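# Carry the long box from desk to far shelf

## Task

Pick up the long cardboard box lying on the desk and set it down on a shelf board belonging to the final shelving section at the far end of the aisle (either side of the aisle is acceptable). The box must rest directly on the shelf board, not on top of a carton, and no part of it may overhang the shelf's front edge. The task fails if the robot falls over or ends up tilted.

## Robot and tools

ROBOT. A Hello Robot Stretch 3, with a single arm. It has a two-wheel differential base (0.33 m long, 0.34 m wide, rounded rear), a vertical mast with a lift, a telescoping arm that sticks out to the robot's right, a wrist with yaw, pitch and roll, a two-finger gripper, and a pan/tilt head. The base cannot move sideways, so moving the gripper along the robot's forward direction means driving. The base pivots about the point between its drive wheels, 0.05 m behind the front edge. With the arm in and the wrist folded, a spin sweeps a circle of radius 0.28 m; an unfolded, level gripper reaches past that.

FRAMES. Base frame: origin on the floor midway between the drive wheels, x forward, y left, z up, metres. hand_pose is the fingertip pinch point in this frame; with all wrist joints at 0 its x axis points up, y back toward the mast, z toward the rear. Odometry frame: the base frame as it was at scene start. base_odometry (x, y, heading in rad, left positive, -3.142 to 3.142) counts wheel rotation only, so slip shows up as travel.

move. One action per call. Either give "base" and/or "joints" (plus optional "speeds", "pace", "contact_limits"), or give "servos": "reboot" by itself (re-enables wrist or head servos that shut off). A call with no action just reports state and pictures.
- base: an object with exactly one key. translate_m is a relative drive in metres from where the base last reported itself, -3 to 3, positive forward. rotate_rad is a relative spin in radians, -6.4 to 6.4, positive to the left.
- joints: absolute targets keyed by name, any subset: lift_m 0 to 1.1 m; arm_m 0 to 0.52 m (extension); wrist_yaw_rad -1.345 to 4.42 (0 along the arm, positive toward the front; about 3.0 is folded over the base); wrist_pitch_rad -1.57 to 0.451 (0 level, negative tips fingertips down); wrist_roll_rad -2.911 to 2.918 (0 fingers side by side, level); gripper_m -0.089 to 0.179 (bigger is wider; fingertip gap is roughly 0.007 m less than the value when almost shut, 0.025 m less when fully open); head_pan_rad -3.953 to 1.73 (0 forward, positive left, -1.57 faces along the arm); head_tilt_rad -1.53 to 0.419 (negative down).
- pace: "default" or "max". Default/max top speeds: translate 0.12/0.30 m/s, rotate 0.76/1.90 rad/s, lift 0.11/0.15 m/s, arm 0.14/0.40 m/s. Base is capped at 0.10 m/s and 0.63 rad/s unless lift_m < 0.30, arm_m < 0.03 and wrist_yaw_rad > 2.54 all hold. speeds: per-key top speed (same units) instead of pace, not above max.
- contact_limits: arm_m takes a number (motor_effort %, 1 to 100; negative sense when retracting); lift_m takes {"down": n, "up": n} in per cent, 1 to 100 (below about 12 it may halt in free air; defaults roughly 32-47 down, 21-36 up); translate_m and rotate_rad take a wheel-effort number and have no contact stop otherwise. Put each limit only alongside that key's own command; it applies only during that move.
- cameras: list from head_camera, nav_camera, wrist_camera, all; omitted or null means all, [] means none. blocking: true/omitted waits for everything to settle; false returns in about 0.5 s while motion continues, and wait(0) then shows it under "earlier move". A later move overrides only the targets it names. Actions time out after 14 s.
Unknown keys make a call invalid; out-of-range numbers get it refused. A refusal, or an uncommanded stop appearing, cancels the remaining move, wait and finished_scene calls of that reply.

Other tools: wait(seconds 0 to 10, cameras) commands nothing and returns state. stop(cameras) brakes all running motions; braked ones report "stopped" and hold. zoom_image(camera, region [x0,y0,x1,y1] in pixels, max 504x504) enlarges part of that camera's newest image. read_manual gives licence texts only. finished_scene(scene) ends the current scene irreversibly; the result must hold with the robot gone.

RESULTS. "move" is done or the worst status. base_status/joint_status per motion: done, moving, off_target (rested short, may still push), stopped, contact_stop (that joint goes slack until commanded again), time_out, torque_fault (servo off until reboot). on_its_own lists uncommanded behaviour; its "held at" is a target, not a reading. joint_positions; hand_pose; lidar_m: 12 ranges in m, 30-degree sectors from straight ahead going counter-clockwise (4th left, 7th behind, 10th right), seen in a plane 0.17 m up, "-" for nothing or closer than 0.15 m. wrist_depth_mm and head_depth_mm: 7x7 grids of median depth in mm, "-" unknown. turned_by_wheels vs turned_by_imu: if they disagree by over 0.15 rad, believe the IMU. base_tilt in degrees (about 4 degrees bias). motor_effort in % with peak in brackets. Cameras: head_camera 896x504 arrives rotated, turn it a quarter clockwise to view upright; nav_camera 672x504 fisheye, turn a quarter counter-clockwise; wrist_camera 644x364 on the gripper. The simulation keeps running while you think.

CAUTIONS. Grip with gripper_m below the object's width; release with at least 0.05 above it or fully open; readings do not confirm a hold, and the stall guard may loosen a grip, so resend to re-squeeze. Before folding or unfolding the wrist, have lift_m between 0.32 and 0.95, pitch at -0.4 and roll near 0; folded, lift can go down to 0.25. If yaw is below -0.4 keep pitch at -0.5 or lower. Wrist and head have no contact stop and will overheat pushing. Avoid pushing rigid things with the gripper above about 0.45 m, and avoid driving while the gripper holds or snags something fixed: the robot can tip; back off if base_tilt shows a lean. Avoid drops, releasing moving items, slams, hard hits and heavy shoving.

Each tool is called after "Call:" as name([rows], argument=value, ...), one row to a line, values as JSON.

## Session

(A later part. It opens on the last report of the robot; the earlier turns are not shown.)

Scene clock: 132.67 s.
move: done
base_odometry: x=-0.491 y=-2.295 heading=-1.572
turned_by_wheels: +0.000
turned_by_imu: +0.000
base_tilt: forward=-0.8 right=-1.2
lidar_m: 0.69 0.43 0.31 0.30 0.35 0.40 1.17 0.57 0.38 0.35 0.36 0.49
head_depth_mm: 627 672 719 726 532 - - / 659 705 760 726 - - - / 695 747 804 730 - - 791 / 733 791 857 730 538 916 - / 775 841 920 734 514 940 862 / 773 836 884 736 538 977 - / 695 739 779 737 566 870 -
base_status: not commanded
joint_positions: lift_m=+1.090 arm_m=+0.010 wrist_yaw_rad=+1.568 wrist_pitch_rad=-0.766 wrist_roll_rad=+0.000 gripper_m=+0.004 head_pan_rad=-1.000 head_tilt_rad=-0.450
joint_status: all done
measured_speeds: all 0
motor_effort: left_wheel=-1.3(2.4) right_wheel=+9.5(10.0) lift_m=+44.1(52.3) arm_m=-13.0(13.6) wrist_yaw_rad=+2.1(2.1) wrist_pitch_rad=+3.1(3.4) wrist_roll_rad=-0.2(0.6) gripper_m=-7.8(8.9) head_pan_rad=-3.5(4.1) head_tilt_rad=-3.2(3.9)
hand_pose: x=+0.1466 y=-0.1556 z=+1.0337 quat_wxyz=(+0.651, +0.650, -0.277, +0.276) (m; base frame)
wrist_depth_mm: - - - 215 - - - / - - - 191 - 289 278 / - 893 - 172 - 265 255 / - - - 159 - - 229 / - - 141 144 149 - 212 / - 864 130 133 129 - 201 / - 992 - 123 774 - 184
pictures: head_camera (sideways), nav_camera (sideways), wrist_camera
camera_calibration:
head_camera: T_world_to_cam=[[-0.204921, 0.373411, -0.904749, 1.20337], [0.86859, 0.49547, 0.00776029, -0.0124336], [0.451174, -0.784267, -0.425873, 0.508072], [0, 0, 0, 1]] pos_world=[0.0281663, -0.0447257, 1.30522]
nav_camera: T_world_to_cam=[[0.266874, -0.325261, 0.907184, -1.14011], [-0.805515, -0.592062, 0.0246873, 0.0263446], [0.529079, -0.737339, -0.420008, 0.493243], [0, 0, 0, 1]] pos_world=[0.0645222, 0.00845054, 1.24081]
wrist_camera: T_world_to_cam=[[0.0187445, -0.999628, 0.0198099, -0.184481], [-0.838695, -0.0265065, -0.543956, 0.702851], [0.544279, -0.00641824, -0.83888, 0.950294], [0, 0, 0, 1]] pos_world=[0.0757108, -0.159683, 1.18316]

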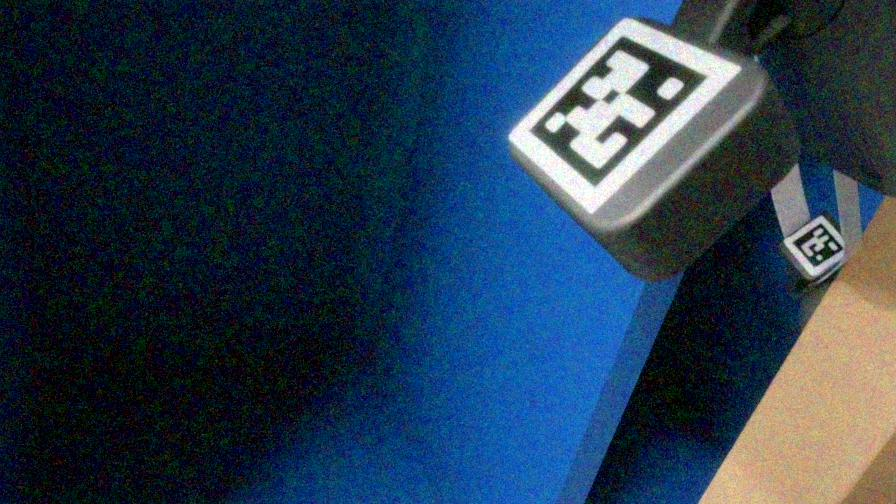

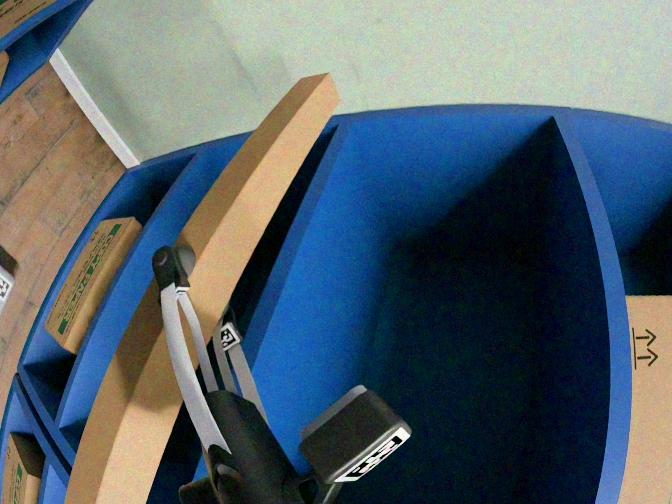

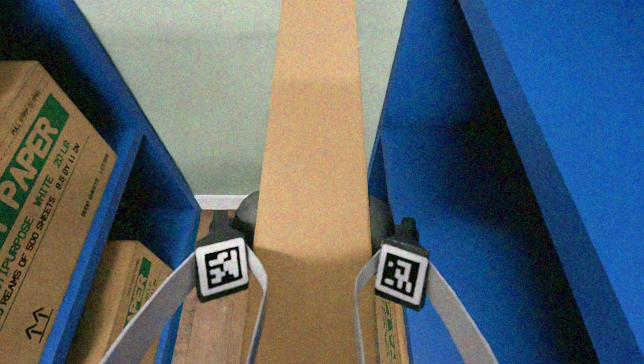

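Call:
move(joints={"lift_m":0.66,"head_tilt_rad":-0.75,"head_pan_rad":-1.1})

Scene clock: 139.33 s.
move: done
base_odometry: x=-0.491 y=-2.295 heading=-1.572
turned_by_wheels: +0.000
turned_by_imu: +0.001
base_tilt: forward=-0.8 right=-1.2
lidar_m: 0.69 0.43 0.31 0.30 0.35 0.40 1.16 0.57 0.38 0.35 0.36 0.49
head_depth_mm: 625 683 564 440 850 776 675 / 650 704 563 439 871 774 687 / 677 734 562 441 912 774 854 / 706 757 563 454 915 773 880 / 738 779 562 468 911 808 959 / 774 778 561 1018 912 946 597 / 783 778 562 991 912 1184 618
base_status: not commanded
joint_positions: lift_m=+0.660 arm_m=+0.010 wrist_yaw_rad=+1.568 wrist_pitch_rad=-0.766 wrist_roll_rad=+0.000 gripper_m=+0.004 head_pan_rad=-1.102 head_tilt_rad=-0.752
joint_status: all done
measured_speeds: all 0
motor_effort: left_wheel=-2.0(2.5) right_wheel=+9.6(10.0) lift_m=+16.1(39.1) arm_m=-11.6(12.8) wrist_yaw_rad=+1.5(2.2) wrist_pitch_rad=+3.2(3.4) wrist_roll_rad=-0.1(0.7) gripper_m=-7.9(8.7) head_pan_rad=-1.9(4.1) head_tilt_rad=-3.0(5.6)
hand_pose: x=+0.1466 y=-0.1556 z=+0.6037 quat_wxyz=(+0.651, +0.650, -0.277, +0.276) (m; base frame)
wrist_depth_mm: - - - 214 - - - / - - - 191 - - - / - - 955 173 860 - - / 588 897 913 159 584 480 262 / 626 839 142 144 467 440 239 / 587 112 130 133 129 408 222 / 566 693 - 123 518 378 208
pictures: head_camera (sideways), nav_camera (sideways), wrist_camera
camera_calibration:
head_camera: T_world_to_cam=[[-0.278851, 0.614716, -0.737812, 0.9862], [0.914313, 0.404926, -0.00819027, 0.0080406], [0.293724, -0.676875, -0.674956, 0.833103], [0, 0, 0, 1]] pos_world=[0.0229484, -0.0455815, 1.29]
nav_camera: T_world_to_cam=[[0.345886, -0.574056, 0.742174, -0.925488], [-0.85932, -0.511415, 0.00491238, 0.0524132], [0.376739, -0.639464, -0.67019, 0.819656], [0, 0, 0, 1]] pos_world=[0.0563571, 0.0196629, 1.23594]
wrist_camera: T_world_to_cam=[[0.0187478, -0.999628, 0.0198094, -0.175962], [-0.838725, -0.0265086, -0.54391, 0.468917], [0.544233, -0.0064175, -0.83891, 0.589602], [0, 0, 0, 1]] pos_world=[0.0757107, -0.159683, 0.753158]

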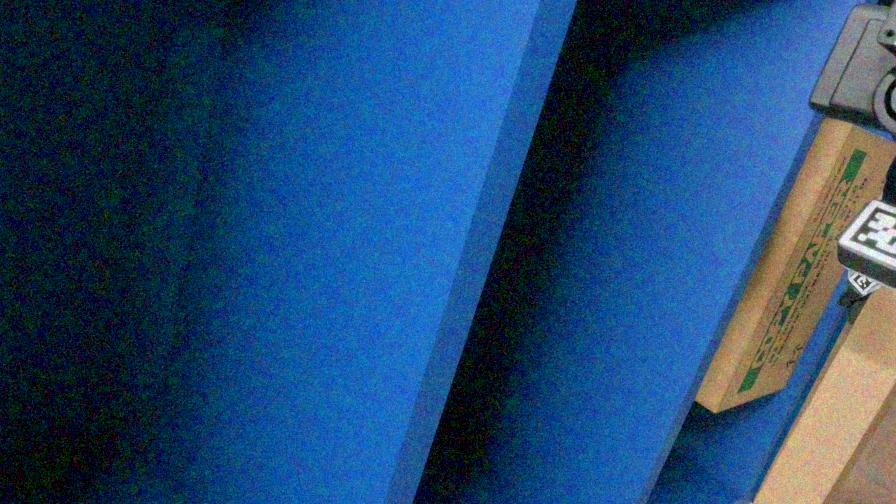

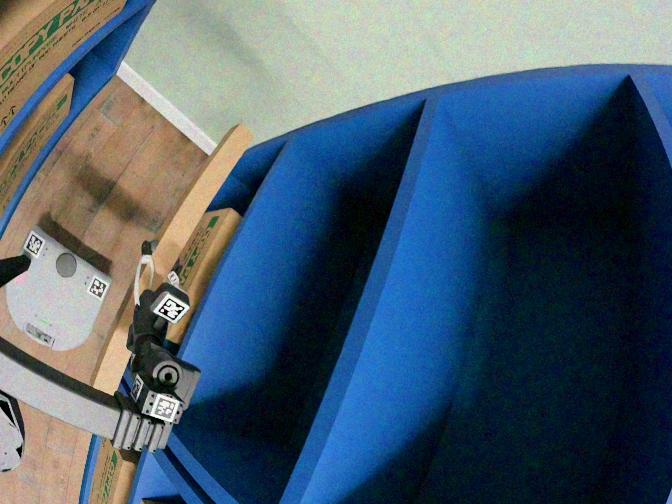

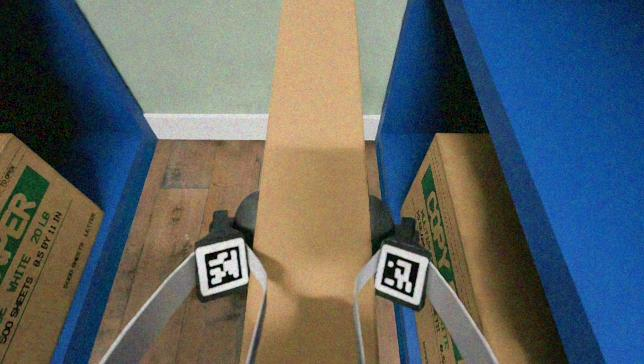

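Call:
move(base={"translate_m":0.02}, joints={"lift_m":0.672}, cameras=[])

Call:
move(joints={"arm_m":0.19}, speeds={"arm_m":0.08}, contact_limits={"arm_m":45})

Scene clock: 143.80 s.
move: done
base_odometry: x=-0.491 y=-2.315 heading=-1.572
turned_by_wheels: +0.000
turned_by_imu: +0.000
base_tilt: forward=-0.8 right=-1.2
lidar_m: 0.67 0.43 0.31 0.30 0.35 0.40 1.18 0.59 0.39 0.35 0.36 0.49
head_depth_mm: 624 684 564 441 851 777 413 / 649 704 564 441 873 775 695 / 678 735 564 440 913 773 856 / 706 754 562 454 911 776 871 / 736 780 563 469 910 809 956 / 774 780 562 1015 911 943 586 / 766 780 562 959 910 1164 612
base_status: done
joint_positions: lift_m=+0.672 arm_m=+0.010 wrist_yaw_rad=+1.568 wrist_pitch_rad=-0.766 wrist_roll_rad=+0.000 gripper_m=+0.004 head_pan_rad=-1.102 head_tilt_rad=-0.752
joint_status: all done
measured_speeds: all 0
motor_effort: left_wheel=+0.7(6.6) right_wheel=+7.9(12.1) lift_m=+42.9(45.2) arm_m=-11.1(11.4) wrist_yaw_rad=+0.5(1.9) wrist_pitch_rad=+3.2(3.4) wrist_roll_rad=+0.2(0.6) gripper_m=-8.5(8.7) head_pan_rad=-0.1(0.9) head_tilt_rad=-1.8(3.0)
hand_pose: x=+0.1465 y=-0.1556 z=+0.6156 quat_wxyz=(+0.651, +0.650, -0.277, +0.276) (m; base frame)
wrist_depth_mm: - - - 214 - - - / - - - 191 - - - / - - - 172 - - - / 569 925 930 159 581 495 - / 623 833 142 143 467 449 253 / 590 709 130 133 129 423 231 / 570 705 - 124 513 390 217
pictures: none
No camera images: "cameras" was empty.

Scene clock: 146.90 s.
move: done
base_odometry: x=-0.491 y=-2.315 heading=-1.572
turned_by_wheels: +0.000
turned_by_imu: +0.000
base_tilt: forward=-0.9 right=-1.2
lidar_m: 0.67 0.43 0.31 0.30 0.35 0.40 1.18 0.59 0.39 0.35 0.36 0.49
head_depth_mm: 624 684 563 441 488 483 623 / 650 704 563 440 867 547 824 / 678 736 562 440 914 623 873 / 707 757 562 454 908 692 982 / 738 779 563 469 913 722 1084 / 773 780 561 1014 912 946 1119 / 766 777 560 961 909 1168 1141
base_status: not commanded
joint_positions: lift_m=+0.672 arm_m=+0.190 wrist_yaw_rad=+1.569 wrist_pitch_rad=-0.766 wrist_roll_rad=+0.000 gripper_m=+0.004 head_pan_rad=-1.102 head_tilt_rad=-0.752
joint_status: all done
measured_speeds: all 0
motor_effort: left_wheel=+1.4(2.1) right_wheel=+7.6(8.0) lift_m=+38.3(43.2) arm_m=+22.0(24.0) wrist_yaw_rad=+0.8(1.4) wrist_pitch_rad=+3.2(3.4) wrist_roll_rad=-0.3(0.8) gripper_m=-8.1(8.7) head_pan_rad=+1.9(2.1) head_tilt_rad=-0.8(2.7)
contact_limits: arm_m 45 (drawing in: default 39, maximum 55; extending or still: default 48, maximum 70)
hand_pose: x=+0.1465 y=-0.3355 z=+0.6156 quat_wxyz=(+0.651, +0.650, -0.277, +0.276) (m; base frame)
wrist_depth_mm: - - - 214 - - - / - - - 191 - - - / - - - 173 - - - / - 916 912 160 261 264 - / 832 852 142 144 241 250 250 / 773 762 130 133 129 230 230 / 709 709 - 123 208 211 213
pictures: head_camera (sideways), nav_camera (sideways), wrist_camera
camera_calibration:
head_camera: T_world_to_cam=[[-0.278851, 0.614716, -0.737812, 0.9862], [0.914313, 0.404926, -0.00819027, 0.0080406], [0.293724, -0.676875, -0.674956, 0.833103], [0, 0, 0, 1]] pos_world=[0.0229484, -0.0455815, 1.29]
nav_camera: T_world_to_cam=[[0.345886, -0.574056, 0.742174, -0.925488], [-0.85932, -0.511415, 0.00491238, 0.0524132], [0.376739, -0.639464, -0.67019, 0.819656], [0, 0, 0, 1]] pos_world=[0.0563571, 0.0196629, 1.23594]
wrist_camera: T_world_to_cam=[[0.0193351, -0.999616, 0.0198266, -0.356086], [-0.838832, -0.0270093, -0.543719, 0.470285], [0.544046, -0.00611832, -0.839033, 0.598779], [0, 0, 0, 1]] pos_world=[0.0756118, -0.339584, 0.765158]

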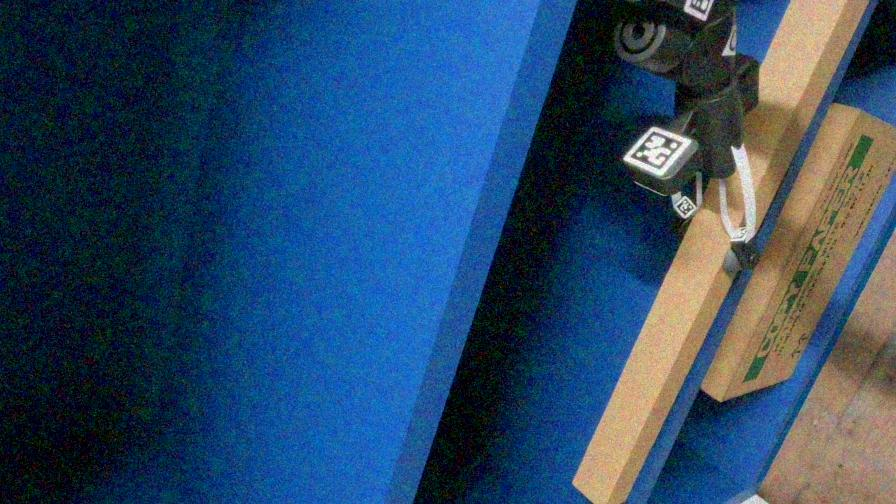

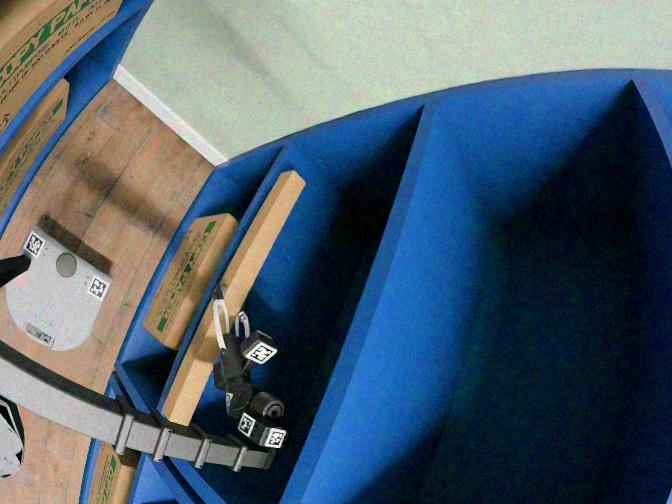

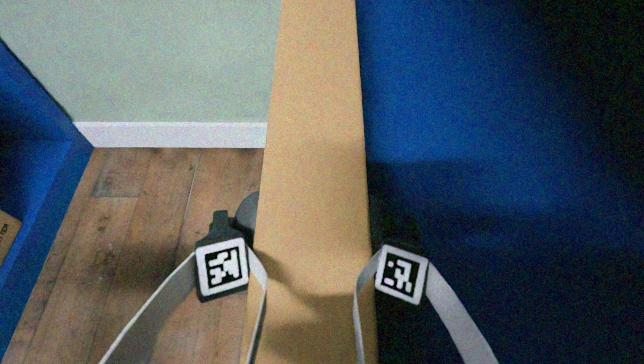

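Call:
move(joints={"arm_m":0.365}, speeds={"arm_m":0.1}, contact_limits={"arm_m":45})

Call:
move(joints={"lift_m":0.61}, speeds={"lift_m":0.03}, contact_limits={"lift_m":{"down":14}})

Scene clock: 150.63 s.
move: done
base_odometry: x=-0.491 y=-2.315 heading=-1.572
turned_by_wheels: +0.000
turned_by_imu: +0.001
base_tilt: forward=-0.8 right=-1.2
lidar_m: 0.67 0.43 0.31 0.30 0.35 0.40 1.19 0.59 0.39 0.35 0.36 0.49
head_depth_mm: 623 683 563 441 654 743 700 / 648 705 563 440 709 769 825 / 676 733 563 440 798 775 873 / 705 756 563 454 848 772 981 / 737 777 563 469 858 807 1080 / 772 777 562 486 888 942 1120 / 768 776 561 960 912 1167 1144
base_status: not commanded
joint_positions: lift_m=+0.672 arm_m=+0.365 wrist_yaw_rad=+1.569 wrist_pitch_rad=-0.766 wrist_roll_rad=+0.000 gripper_m=+0.004 head_pan_rad=-1.102 head_tilt_rad=-0.752
joint_status: all done
measured_speeds: all 0
motor_effort: left_wheel=+1.7(2.0) right_wheel=+7.5(7.9) lift_m=+33.6(37.4) arm_m=+21.9(24.1) wrist_yaw_rad=+0.3(1.5) wrist_pitch_rad=+3.3(3.4) wrist_roll_rad=+0.3(0.7) gripper_m=-8.1(9.1) head_pan_rad=+3.0(3.6) head_tilt_rad=+0.7(1.6)
contact_limits: arm_m 45 (drawing in: default 39, maximum 55; extending or still: default 48, maximum 70)
hand_pose: x=+0.1465 y=-0.5105 z=+0.6156 quat_wxyz=(+0.651, +0.650, -0.277, +0.276) (m; base frame)
wrist_depth_mm: - - - 215 - - - / - - - 191 - - - / - - - 172 - - - / 901 263 260 159 263 264 265 / 248 246 146 144 240 249 251 / 225 229 130 133 129 230 229 / 211 206 209 123 208 211 213
pictures: head_camera (sideways), nav_camera (sideways), wrist_camera
camera_calibration:
head_camera: T_world_to_cam=[[-0.278851, 0.614716, -0.737812, 0.9862], [0.914313, 0.404926, -0.00819027, 0.0080406], [0.293724, -0.676875, -0.674956, 0.833103], [0, 0, 0, 1]] pos_world=[0.0229484, -0.0455815, 1.29]
nav_camera: T_world_to_cam=[[0.345886, -0.574056, 0.742174, -0.925488], [-0.85932, -0.511415, 0.00491238, 0.0524132], [0.376739, -0.639464, -0.67019, 0.819656], [0, 0, 0, 1]] pos_world=[0.0563571, 0.0196629, 1.23594]
wrist_camera: T_world_to_cam=[[0.0193351, -0.999616, 0.0198266, -0.531019], [-0.838832, -0.0270093, -0.543719, 0.465558], [0.544046, -0.00611832, -0.839033, 0.597708], [0, 0, 0, 1]] pos_world=[0.0756118, -0.514584, 0.765158]

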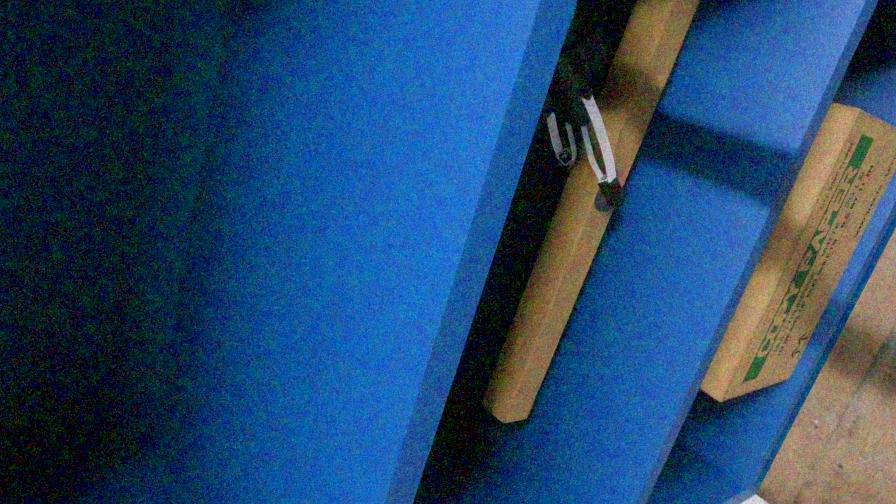

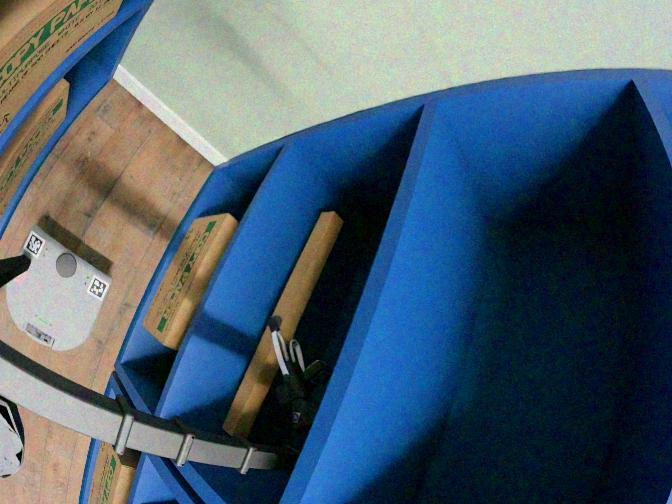

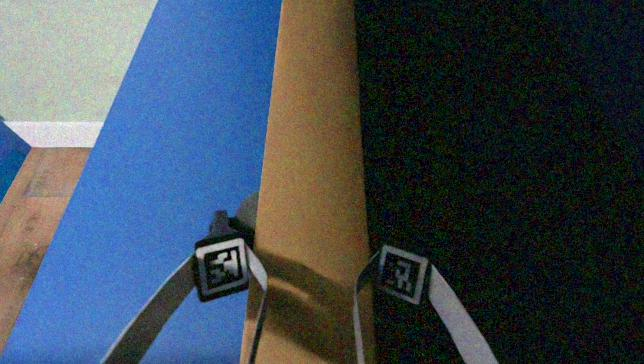

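Scene clock: 152.73 s.
move: contact_stop
base_odometry: x=-0.491 y=-2.315 heading=-1.573
turned_by_wheels: +0.000
turned_by_imu: +0.000
base_tilt: forward=-0.9 right=-1.2
lidar_m: 0.67 0.43 0.31 0.30 0.35 0.40 1.18 0.59 0.39 0.35 0.36 0.49
head_depth_mm: 623 685 564 440 649 758 700 / 650 705 564 440 697 774 825 / 677 734 565 440 833 776 873 / 706 756 563 454 858 773 979 / 740 779 563 469 880 808 1082 / 774 779 562 1015 897 948 1121 / 767 778 561 962 915 1163 1145
base_status: not commanded
joint_positions: lift_m=+0.622 arm_m=+0.365 wrist_yaw_rad=+1.569 wrist_pitch_rad=-0.738 wrist_roll_rad=-0.001 gripper_m=+0.004 head_pan_rad=-1.101 head_tilt_rad=-0.752
joint_status: lift_m contact_stop (moved -0.050 of -0.062)
measured_speeds: all 0
on_its_own: lift_m is slack since a contact_stop (your +0.610 is given up)
motor_effort: left_wheel=-4.8(5.0) right_wheel=+10.6(10.6) lift_m=+28.6(28.6) arm_m=+19.7(21.6) wrist_yaw_rad=+0.3(1.4) wrist_pitch_rad=-2.1(3.4) wrist_roll_rad=+0.2(0.6) gripper_m=-8.2(8.6) head_pan_rad=+3.1(3.9) head_tilt_rad=+1.8(2.6)
contact_limits: arm_m 45 (drawing in: default 39, maximum 55; extending or still: default 48, maximum 70); lift_m down 14 (down: maximum 72; up: maximum 65)
hand_pose: x=+0.1519 y=-0.5104 z=+0.5707 quat_wxyz=(+0.647, +0.646, -0.286, +0.286) (m; base frame)
wrist_depth_mm: - - - 230 - - - / - 266 262 201 - - - / 241 242 243 178 248 248 251 / 218 218 215 162 221 223 224 / 196 198 144 144 194 202 202 / 180 180 130 132 129 185 186 / 169 164 167 122 166 172 173
pictures: head_camera (sideways), nav_camera (sideways), wrist_camera
camera_calibration:
head_camera: T_world_to_cam=[[-0.279259, 0.61452, -0.737821, 0.98624], [0.914029, 0.405567, -0.00816155, 0.00794561], [0.294221, -0.676669, -0.674947, 0.83306], [0, 0, 0, 1]] pos_world=[0.0230505, -0.0455805, 1.29001]
nav_camera: T_world_to_cam=[[0.346252, -0.573793, 0.742207, -0.925498], [-0.858964, -0.512013, 0.0048889, 0.0524864], [0.377214, -0.639222, -0.670153, 0.819642], [0, 0, 0, 1]] pos_world=[0.0563585, 0.019763, 1.23594]
wrist_camera: T_world_to_cam=[[0.0199768, -0.999578, 0.0210764, -0.530942], [-0.823152, -0.0284086, -0.56711, 0.455902], [0.567469, -0.00602004, -0.823372, 0.54453], [0, 0, 0, 1]] pos_world=[0.0768793, -0.514489, 0.718088]

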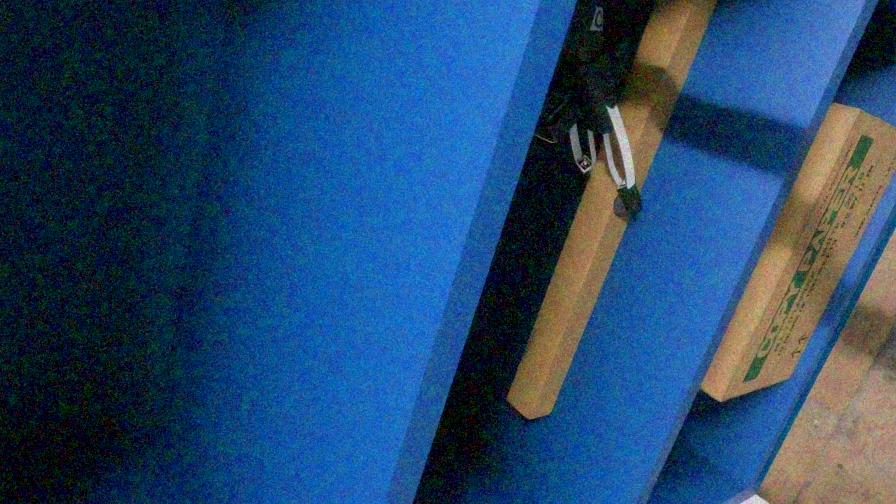

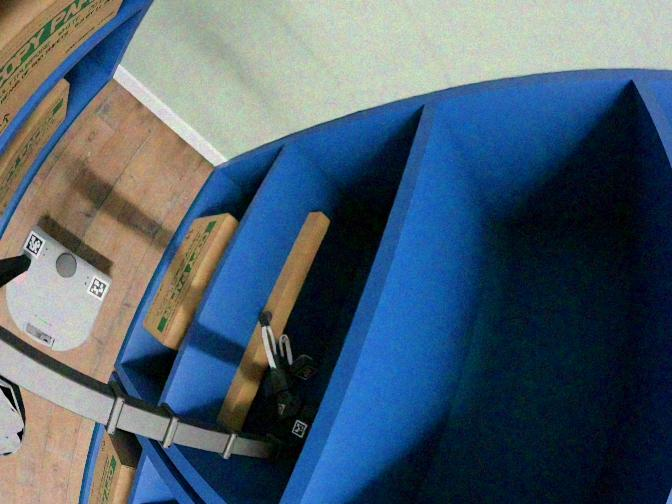

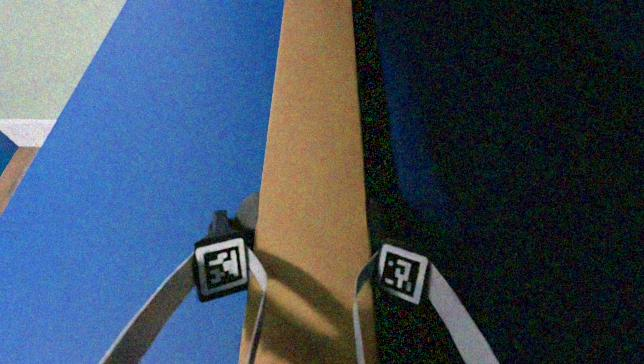

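Call:
move(joints={"lift_m":0.623}, cameras=[])

Call:
move(joints={"gripper_m":0.13}, cameras=["wrist_camera"])

Call:
move(joints={"lift_m":0.715})

Scene clock: 154.10 s.
move: done
base_odometry: x=-0.491 y=-2.315 heading=-1.573
turned_by_wheels: +0.000
turned_by_imu: +0.000
base_tilt: forward=-0.9 right=-1.2
lidar_m: 0.67 0.43 0.31 0.30 0.35 0.40 1.18 0.59 0.39 0.35 0.36 0.49
head_depth_mm: 624 685 564 441 649 756 699 / 649 703 564 440 696 775 823 / 676 734 563 440 833 775 871 / 704 759 561 454 860 773 980 / 739 780 561 469 879 809 1084 / 775 777 562 1011 897 942 1120 / 767 776 562 959 910 1172 1146
base_status: not commanded
joint_positions: lift_m=+0.623 arm_m=+0.365 wrist_yaw_rad=+1.569 wrist_pitch_rad=-0.739 wrist_roll_rad=-0.001 gripper_m=+0.004 head_pan_rad=-1.100 head_tilt_rad=-0.752
joint_status: all done
measured_speeds: all 0
motor_effort: left_wheel=-4.6(5.7) right_wheel=+10.5(10.5) lift_m=+39.0(39.0) arm_m=+18.1(18.8) wrist_yaw_rad=+0.5(0.7) wrist_pitch_rad=-1.8(2.1) wrist_roll_rad=+0.4(0.5) gripper_m=-7.6(8.6) head_pan_rad=+3.6(3.6) head_tilt_rad=+2.7(2.7)
contact_limits: arm_m 45 (drawing in: default 39, maximum 55; extending or still: default 48, maximum 70)
hand_pose: x=+0.1517 y=-0.5104 z=+0.5712 quat_wxyz=(+0.648, +0.646, -0.285, +0.285) (m; base frame)
wrist_depth_mm: - - - 229 - - - / - 267 261 200 - - - / 242 243 244 178 246 248 249 / 217 218 216 162 221 223 223 / 197 198 144 144 194 202 202 / 181 181 130 133 128 184 185 / 169 164 167 122 166 172 173
pictures: none
No camera images: "cameras" was empty.

Scene clock: 155.90 s.
move: done
base_odometry: x=-0.491 y=-2.315 heading=-1.573
turned_by_wheels: +0.000
turned_by_imu: +0.000
base_tilt: forward=-0.8 right=-1.2
lidar_m: 0.67 0.43 0.31 0.30 0.35 0.40 1.19 0.59 0.39 0.35 0.36 0.49
head_depth_mm: 625 685 564 441 649 759 699 / 648 705 565 441 698 775 823 / 676 736 562 440 863 761 871 / 706 758 562 454 860 776 977 / 738 779 562 469 878 810 1083 / 774 779 562 486 899 943 1124 / 768 780 561 961 913 1165 1140
base_status: not commanded
joint_positions: lift_m=+0.623 arm_m=+0.365 wrist_yaw_rad=+1.569 wrist_pitch_rad=-0.760 wrist_roll_rad=-0.001 gripper_m=+0.130 head_pan_rad=-1.100 head_tilt_rad=-0.751
joint_status: all done
measured_speeds: all 0
motor_effort: left_wheel=-4.5(5.9) right_wheel=+9.6(10.6) lift_m=+31.6(38.5) arm_m=+16.1(18.1) wrist_yaw_rad=+0.7(1.1) wrist_pitch_rad=+2.0(2.1) wrist_roll_rad=-0.2(0.8) gripper_m=+0.3(83.4) head_pan_rad=+2.5(4.0) head_tilt_rad=+2.6(3.4)
contact_limits: arm_m 45 (drawing in: default 39, maximum 55; extending or still: default 48, maximum 70)
hand_pose: x=+0.1478 y=-0.5104 z=+0.5678 quat_wxyz=(+0.650, +0.649, -0.279, +0.279) (m; base frame)
wrist_depth_mm: - - - 218 - - - / - 257 258 191 261 262 264 / 234 235 236 170 239 240 242 / 211 216 209 155 219 217 217 / 193 144 193 140 195 193 198 / - 127 178 129 176 125 181 / 162 164 162 119 164 163 164
pictures: wrist_camera
camera_calibration:
wrist_camera: T_world_to_cam=[[0.0204239, -0.999578, 0.0206447, -0.530622], [-0.835091, -0.0284095, -0.549378, 0.44261], [0.549733, -0.00601969, -0.835319, 0.553954], [0, 0, 0, 1]] pos_world=[0.0759305, -0.514489, 0.716843]

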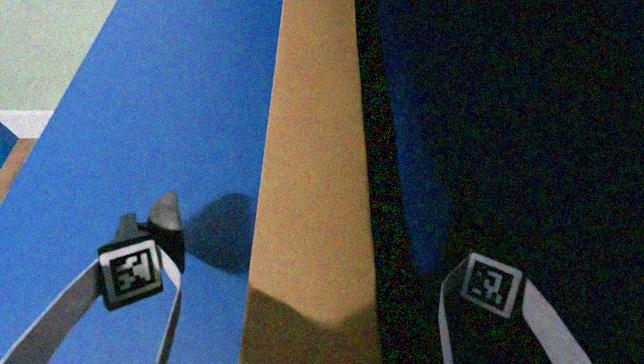

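Scene clock: 157.57 s.
move: done
base_odometry: x=-0.491 y=-2.315 heading=-1.573
turned_by_wheels: +0.000
turned_by_imu: +0.000
base_tilt: forward=-0.9 right=-1.2
lidar_m: 0.67 0.43 0.31 0.30 0.35 0.40 1.19 0.59 0.39 0.35 0.36 0.49
head_depth_mm: 624 684 566 441 643 758 699 / 649 704 565 441 793 777 824 / 676 734 563 442 891 778 871 / 705 756 564 454 860 774 978 / 739 781 564 469 880 812 1081 / 774 780 563 488 899 944 1120 / 767 778 563 956 911 1164 1146
base_status: not commanded
joint_positions: lift_m=+0.715 arm_m=+0.365 wrist_yaw_rad=+1.569 wrist_pitch_rad=-0.760 wrist_roll_rad=-0.001 gripper_m=+0.130 head_pan_rad=-1.100 head_tilt_rad=-0.750
joint_status: all done
measured_speeds: all 0
motor_effort: left_wheel=-5.1(5.2) right_wheel=+9.7(10.2) lift_m=+43.9(48.9) arm_m=+14.8(16.8) wrist_yaw_rad=+0.5(1.0) wrist_pitch_rad=+2.1(2.2) wrist_roll_rad=+0.1(0.7) gripper_m=+0.5(1.7) head_pan_rad=+3.3(3.8) head_tilt_rad=+2.1(3.9)
contact_limits: arm_m 45 (drawing in: default 39, maximum 55; extending or still: default 48, maximum 70)
hand_pose: x=+0.1477 y=-0.5104 z=+0.6597 quat_wxyz=(+0.651, +0.649, -0.279, +0.278) (m; base frame)
wrist_depth_mm: - - - 373 - - - / - - - 327 - - - / - - - 293 - - - / 963 952 - 265 - - - / 890 143 - 245 - - - / - 127 262 221 263 122 - / 245 249 250 207 252 249 254
pictures: head_camera (sideways), nav_camera (sideways), wrist_camera
camera_calibration:
head_camera: T_world_to_cam=[[-0.279485, 0.613539, -0.738552, 0.987218], [0.913669, 0.406376, -0.00816325, 0.00799079], [0.295121, -0.677073, -0.674148, 0.832061], [0, 0, 0, 1]] pos_world=[0.0230524, -0.0455774, 1.29011]
nav_camera: T_world_to_cam=[[0.34632, -0.572825, 0.742922, -0.926466], [-0.858541, -0.512722, 0.00488686, 0.0524293], [0.378113, -0.639522, -0.66936, 0.818552], [0, 0, 0, 1]] pos_world=[0.0563618, 0.0196602, 1.23594]
wrist_camera: T_world_to_cam=[[0.0204376, -0.999578, 0.0206318, -0.532509], [-0.835456, -0.0284099, -0.548822, 0.492675], [0.549176, -0.00602037, -0.835685, 0.631059], [0, 0, 0, 1]] pos_world=[0.075929, -0.514489, 0.808744]

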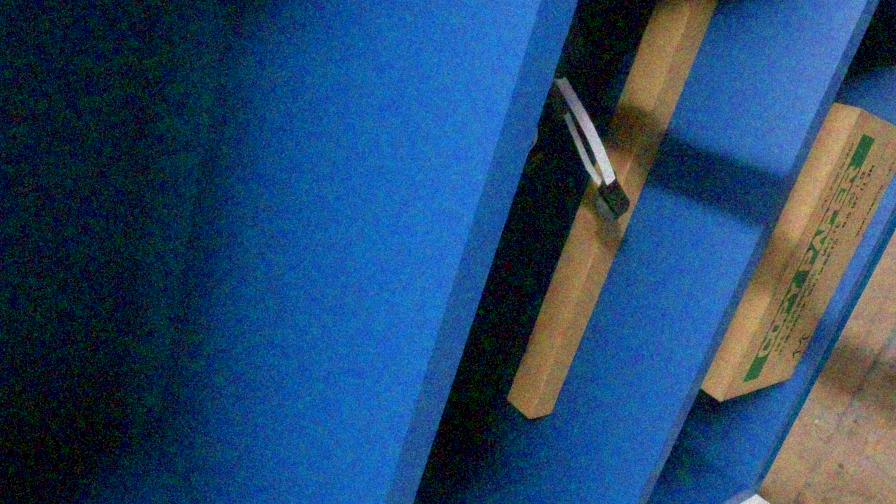

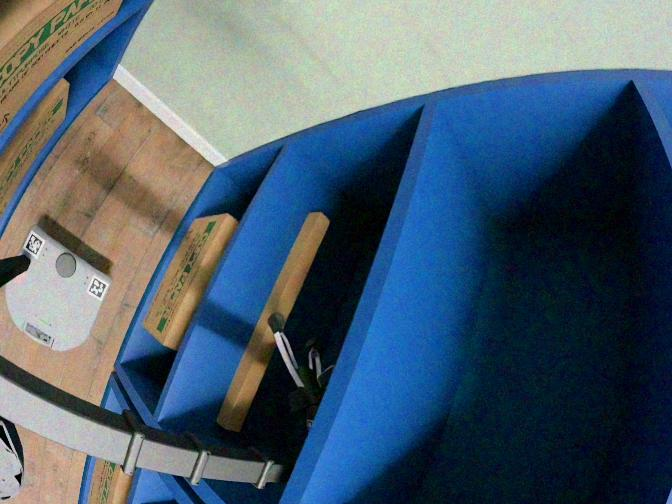

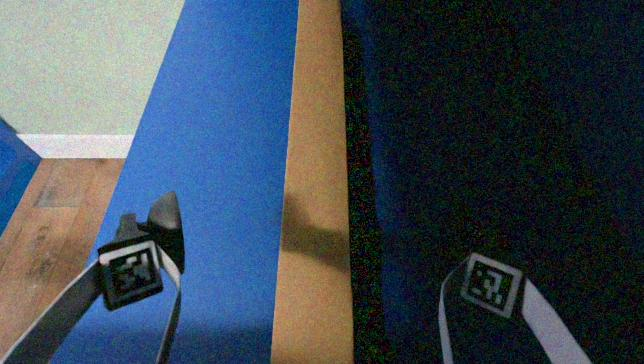

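Call:
finished_scene(scene=2)

The scene is finished: the task was done.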